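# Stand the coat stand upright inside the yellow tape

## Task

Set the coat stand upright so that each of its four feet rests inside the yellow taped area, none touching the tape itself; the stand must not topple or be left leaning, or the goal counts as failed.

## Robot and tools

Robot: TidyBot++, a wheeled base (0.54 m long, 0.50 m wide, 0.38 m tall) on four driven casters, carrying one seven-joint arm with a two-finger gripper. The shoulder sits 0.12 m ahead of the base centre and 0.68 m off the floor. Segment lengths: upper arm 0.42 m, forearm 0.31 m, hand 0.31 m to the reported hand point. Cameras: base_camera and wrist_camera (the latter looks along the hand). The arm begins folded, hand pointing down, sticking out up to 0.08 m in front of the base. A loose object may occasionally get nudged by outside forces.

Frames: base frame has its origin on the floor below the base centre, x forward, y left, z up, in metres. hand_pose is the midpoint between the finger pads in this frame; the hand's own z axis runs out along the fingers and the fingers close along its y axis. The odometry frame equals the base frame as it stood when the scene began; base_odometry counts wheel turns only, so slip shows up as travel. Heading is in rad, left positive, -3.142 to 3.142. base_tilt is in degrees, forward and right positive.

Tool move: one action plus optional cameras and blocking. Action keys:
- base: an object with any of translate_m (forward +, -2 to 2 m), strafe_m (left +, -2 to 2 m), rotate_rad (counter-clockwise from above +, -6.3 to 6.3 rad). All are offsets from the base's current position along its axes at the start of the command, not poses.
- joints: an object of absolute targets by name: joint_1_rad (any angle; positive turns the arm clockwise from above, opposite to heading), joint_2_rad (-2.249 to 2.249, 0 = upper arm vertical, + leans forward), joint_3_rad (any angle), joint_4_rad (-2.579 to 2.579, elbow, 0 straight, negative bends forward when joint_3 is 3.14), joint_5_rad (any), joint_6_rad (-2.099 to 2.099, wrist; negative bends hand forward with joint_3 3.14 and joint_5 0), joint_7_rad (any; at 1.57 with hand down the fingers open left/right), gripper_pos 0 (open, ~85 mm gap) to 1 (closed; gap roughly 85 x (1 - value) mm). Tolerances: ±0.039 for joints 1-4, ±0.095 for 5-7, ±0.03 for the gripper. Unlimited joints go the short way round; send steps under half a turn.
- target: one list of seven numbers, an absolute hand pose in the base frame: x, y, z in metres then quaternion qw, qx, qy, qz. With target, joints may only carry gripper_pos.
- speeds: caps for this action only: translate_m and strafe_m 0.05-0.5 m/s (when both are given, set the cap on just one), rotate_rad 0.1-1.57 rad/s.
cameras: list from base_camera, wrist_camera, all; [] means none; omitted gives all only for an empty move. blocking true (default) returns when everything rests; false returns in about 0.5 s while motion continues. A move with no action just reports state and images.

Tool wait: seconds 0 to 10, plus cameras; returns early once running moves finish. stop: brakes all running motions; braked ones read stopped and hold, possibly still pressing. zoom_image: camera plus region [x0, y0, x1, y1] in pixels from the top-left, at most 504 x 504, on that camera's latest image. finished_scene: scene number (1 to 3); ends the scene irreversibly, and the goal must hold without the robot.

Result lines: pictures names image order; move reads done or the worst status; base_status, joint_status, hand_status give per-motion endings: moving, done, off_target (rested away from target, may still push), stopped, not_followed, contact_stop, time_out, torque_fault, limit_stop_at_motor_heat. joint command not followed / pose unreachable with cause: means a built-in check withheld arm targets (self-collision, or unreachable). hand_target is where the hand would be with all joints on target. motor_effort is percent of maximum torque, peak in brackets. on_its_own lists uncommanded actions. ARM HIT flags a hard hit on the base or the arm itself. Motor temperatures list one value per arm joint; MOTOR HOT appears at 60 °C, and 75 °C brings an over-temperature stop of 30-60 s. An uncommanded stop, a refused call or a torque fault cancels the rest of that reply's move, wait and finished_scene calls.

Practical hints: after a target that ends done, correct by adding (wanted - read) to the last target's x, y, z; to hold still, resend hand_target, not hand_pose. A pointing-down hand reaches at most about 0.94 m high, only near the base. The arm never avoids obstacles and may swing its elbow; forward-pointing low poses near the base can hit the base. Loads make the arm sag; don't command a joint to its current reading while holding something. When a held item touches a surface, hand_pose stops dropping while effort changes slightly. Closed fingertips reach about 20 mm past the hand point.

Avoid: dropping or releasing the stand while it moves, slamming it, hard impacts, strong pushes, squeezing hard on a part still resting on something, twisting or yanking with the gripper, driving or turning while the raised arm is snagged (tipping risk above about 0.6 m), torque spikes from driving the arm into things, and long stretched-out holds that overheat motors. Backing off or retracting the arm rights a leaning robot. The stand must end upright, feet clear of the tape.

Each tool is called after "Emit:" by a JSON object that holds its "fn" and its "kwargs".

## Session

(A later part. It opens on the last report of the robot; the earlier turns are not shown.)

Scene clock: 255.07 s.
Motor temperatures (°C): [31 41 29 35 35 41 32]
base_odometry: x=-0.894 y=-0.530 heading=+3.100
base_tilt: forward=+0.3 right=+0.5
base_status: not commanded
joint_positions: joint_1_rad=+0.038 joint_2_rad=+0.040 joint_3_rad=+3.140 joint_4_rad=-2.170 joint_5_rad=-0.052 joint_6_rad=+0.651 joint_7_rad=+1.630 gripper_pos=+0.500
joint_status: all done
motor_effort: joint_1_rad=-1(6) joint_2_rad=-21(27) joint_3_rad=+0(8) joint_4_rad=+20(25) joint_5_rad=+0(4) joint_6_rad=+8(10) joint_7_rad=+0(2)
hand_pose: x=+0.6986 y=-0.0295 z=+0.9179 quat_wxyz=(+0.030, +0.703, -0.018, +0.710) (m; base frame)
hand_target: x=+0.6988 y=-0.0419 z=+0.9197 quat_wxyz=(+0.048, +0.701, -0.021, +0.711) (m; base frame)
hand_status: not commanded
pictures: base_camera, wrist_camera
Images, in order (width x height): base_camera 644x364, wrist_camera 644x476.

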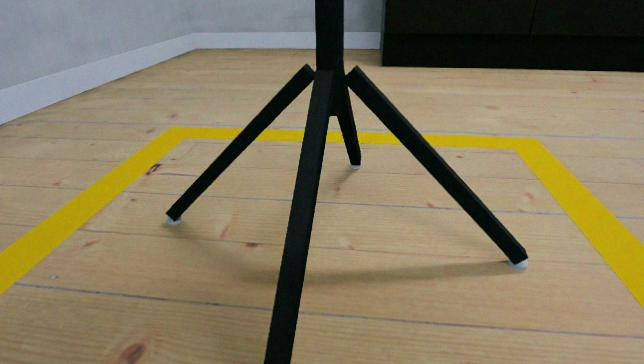

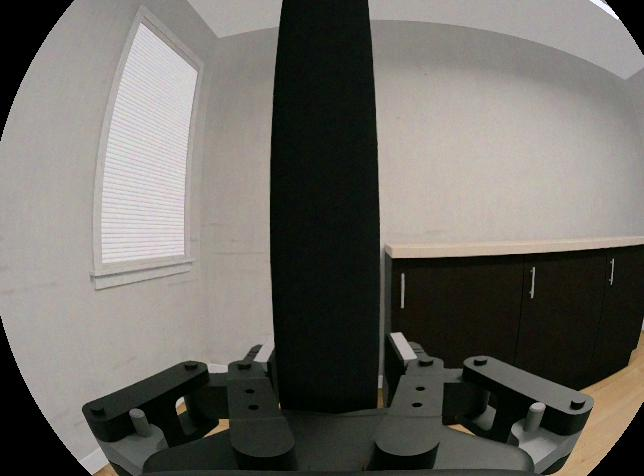

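Emit:
{"fn": "move", "kwargs": {"joints": {"gripper_pos": 0.0}, "cameras": ["all"]}}

Emit:
{"fn": "zoom_image", "kwargs": {"camera": "wrist_camera", "region": [200, 200, 460, 460]}}

Scene clock: 275.50 s.
move: done
base_odometry: x=-0.894 y=-0.530 heading=+3.100
base_tilt: forward=+0.3 right=+0.4
base_status: not commanded
joint_positions: joint_1_rad=+0.038 joint_2_rad=+0.040 joint_3_rad=+3.140 joint_4_rad=-2.170 joint_5_rad=-0.052 joint_6_rad=+0.651 joint_7_rad=+1.630 gripper_pos=+0.000
joint_status: all done
motor_effort: joint_1_rad=-1(1) joint_2_rad=-21(22) joint_3_rad=+0(1) joint_4_rad=+20(20) joint_5_rad=+1(1) joint_6_rad=+9(9) joint_7_rad=-1(1)
hand_pose: x=+0.6986 y=-0.0295 z=+0.9179 quat_wxyz=(+0.030, +0.703, -0.018, +0.710) (m; base frame)
hand_target: x=+0.6988 y=-0.0419 z=+0.9197 quat_wxyz=(+0.048, +0.701, -0.021, +0.711) (m; base frame)
hand_status: not commanded
pictures: base_camera, wrist_camera
Images, in order (width x height): base_camera 644x364, wrist_camera 644x476.

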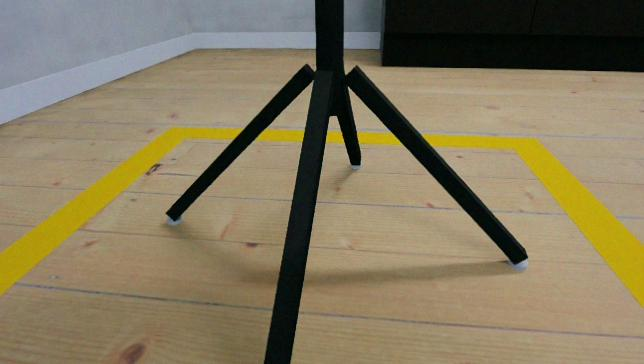

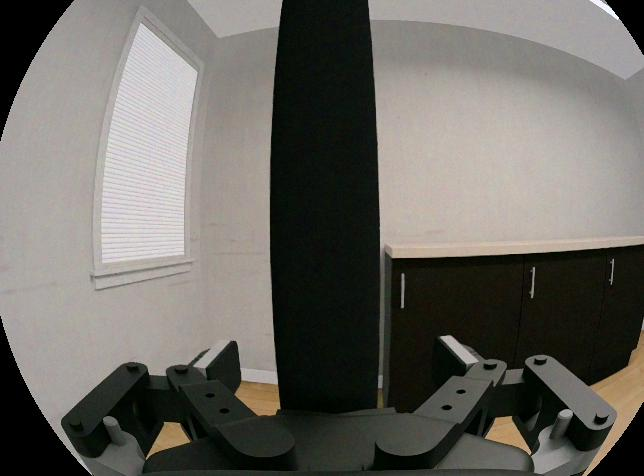

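Scaled by 1.938.

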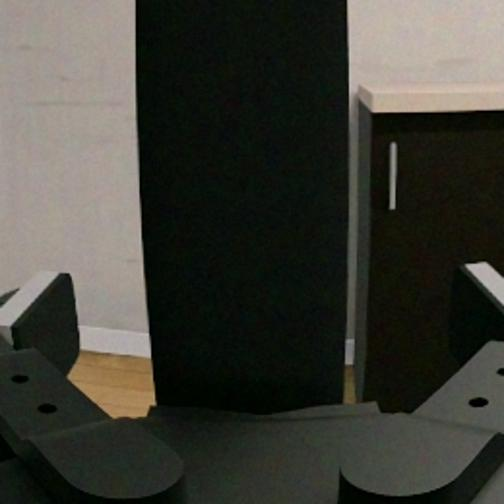

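Emit:
{"fn": "move", "kwargs": {"base": {"translate_m": -0.4}, "speeds": {"translate_m": 0.25}, "cameras": ["all"]}}

Emit:
{"fn": "zoom_image", "kwargs": {"camera": "base_camera", "region": [100, 60, 560, 364]}}

Scene clock: 283.63 s.
move: done
base_odometry: x=-0.494 y=-0.547 heading=+3.100
base_tilt: forward=+0.3 right=+0.4
base_status: done
joint_positions: joint_1_rad=+0.038 joint_2_rad=+0.043 joint_3_rad=+3.140 joint_4_rad=-2.170 joint_5_rad=-0.052 joint_6_rad=+0.651 joint_7_rad=+1.630 gripper_pos=+0.000
joint_status: not commanded
motor_effort: joint_1_rad=-1(2) joint_2_rad=-21(25) joint_3_rad=+1(1) joint_4_rad=+20(21) joint_5_rad=+1(1) joint_6_rad=+9(9) joint_7_rad=+0(1)
hand_pose: x=+0.6992 y=-0.0296 z=+0.9166 quat_wxyz=(+0.030, +0.704, -0.018, +0.709) (m; base frame)
hand_target: x=+0.6988 y=-0.0419 z=+0.9197 quat_wxyz=(+0.048, +0.701, -0.021, +0.711) (m; base frame)
hand_status: not commanded
pictures: base_camera, wrist_camera
Images, in order (width x height): base_camera 644x364, wrist_camera 644x476.

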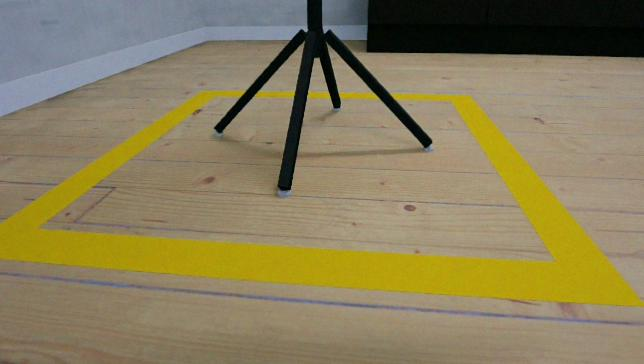

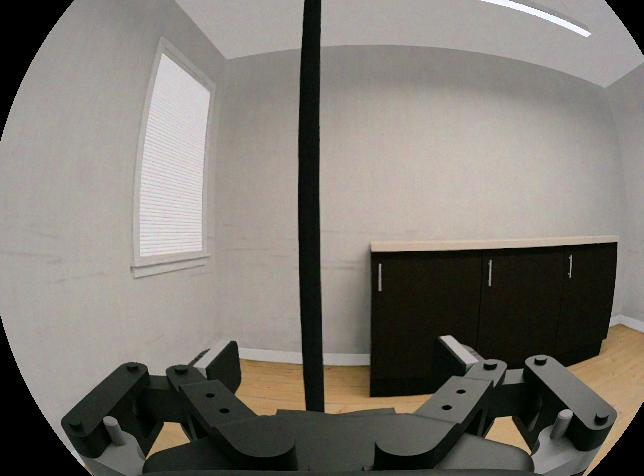

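Scaled by 1.096.

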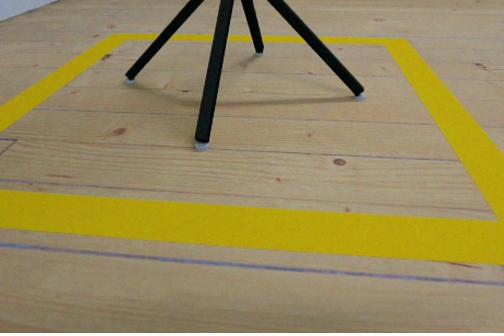

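Emit:
{"fn": "finished_scene", "kwargs": {"scene": 3}}

The scene is finished: the task was done.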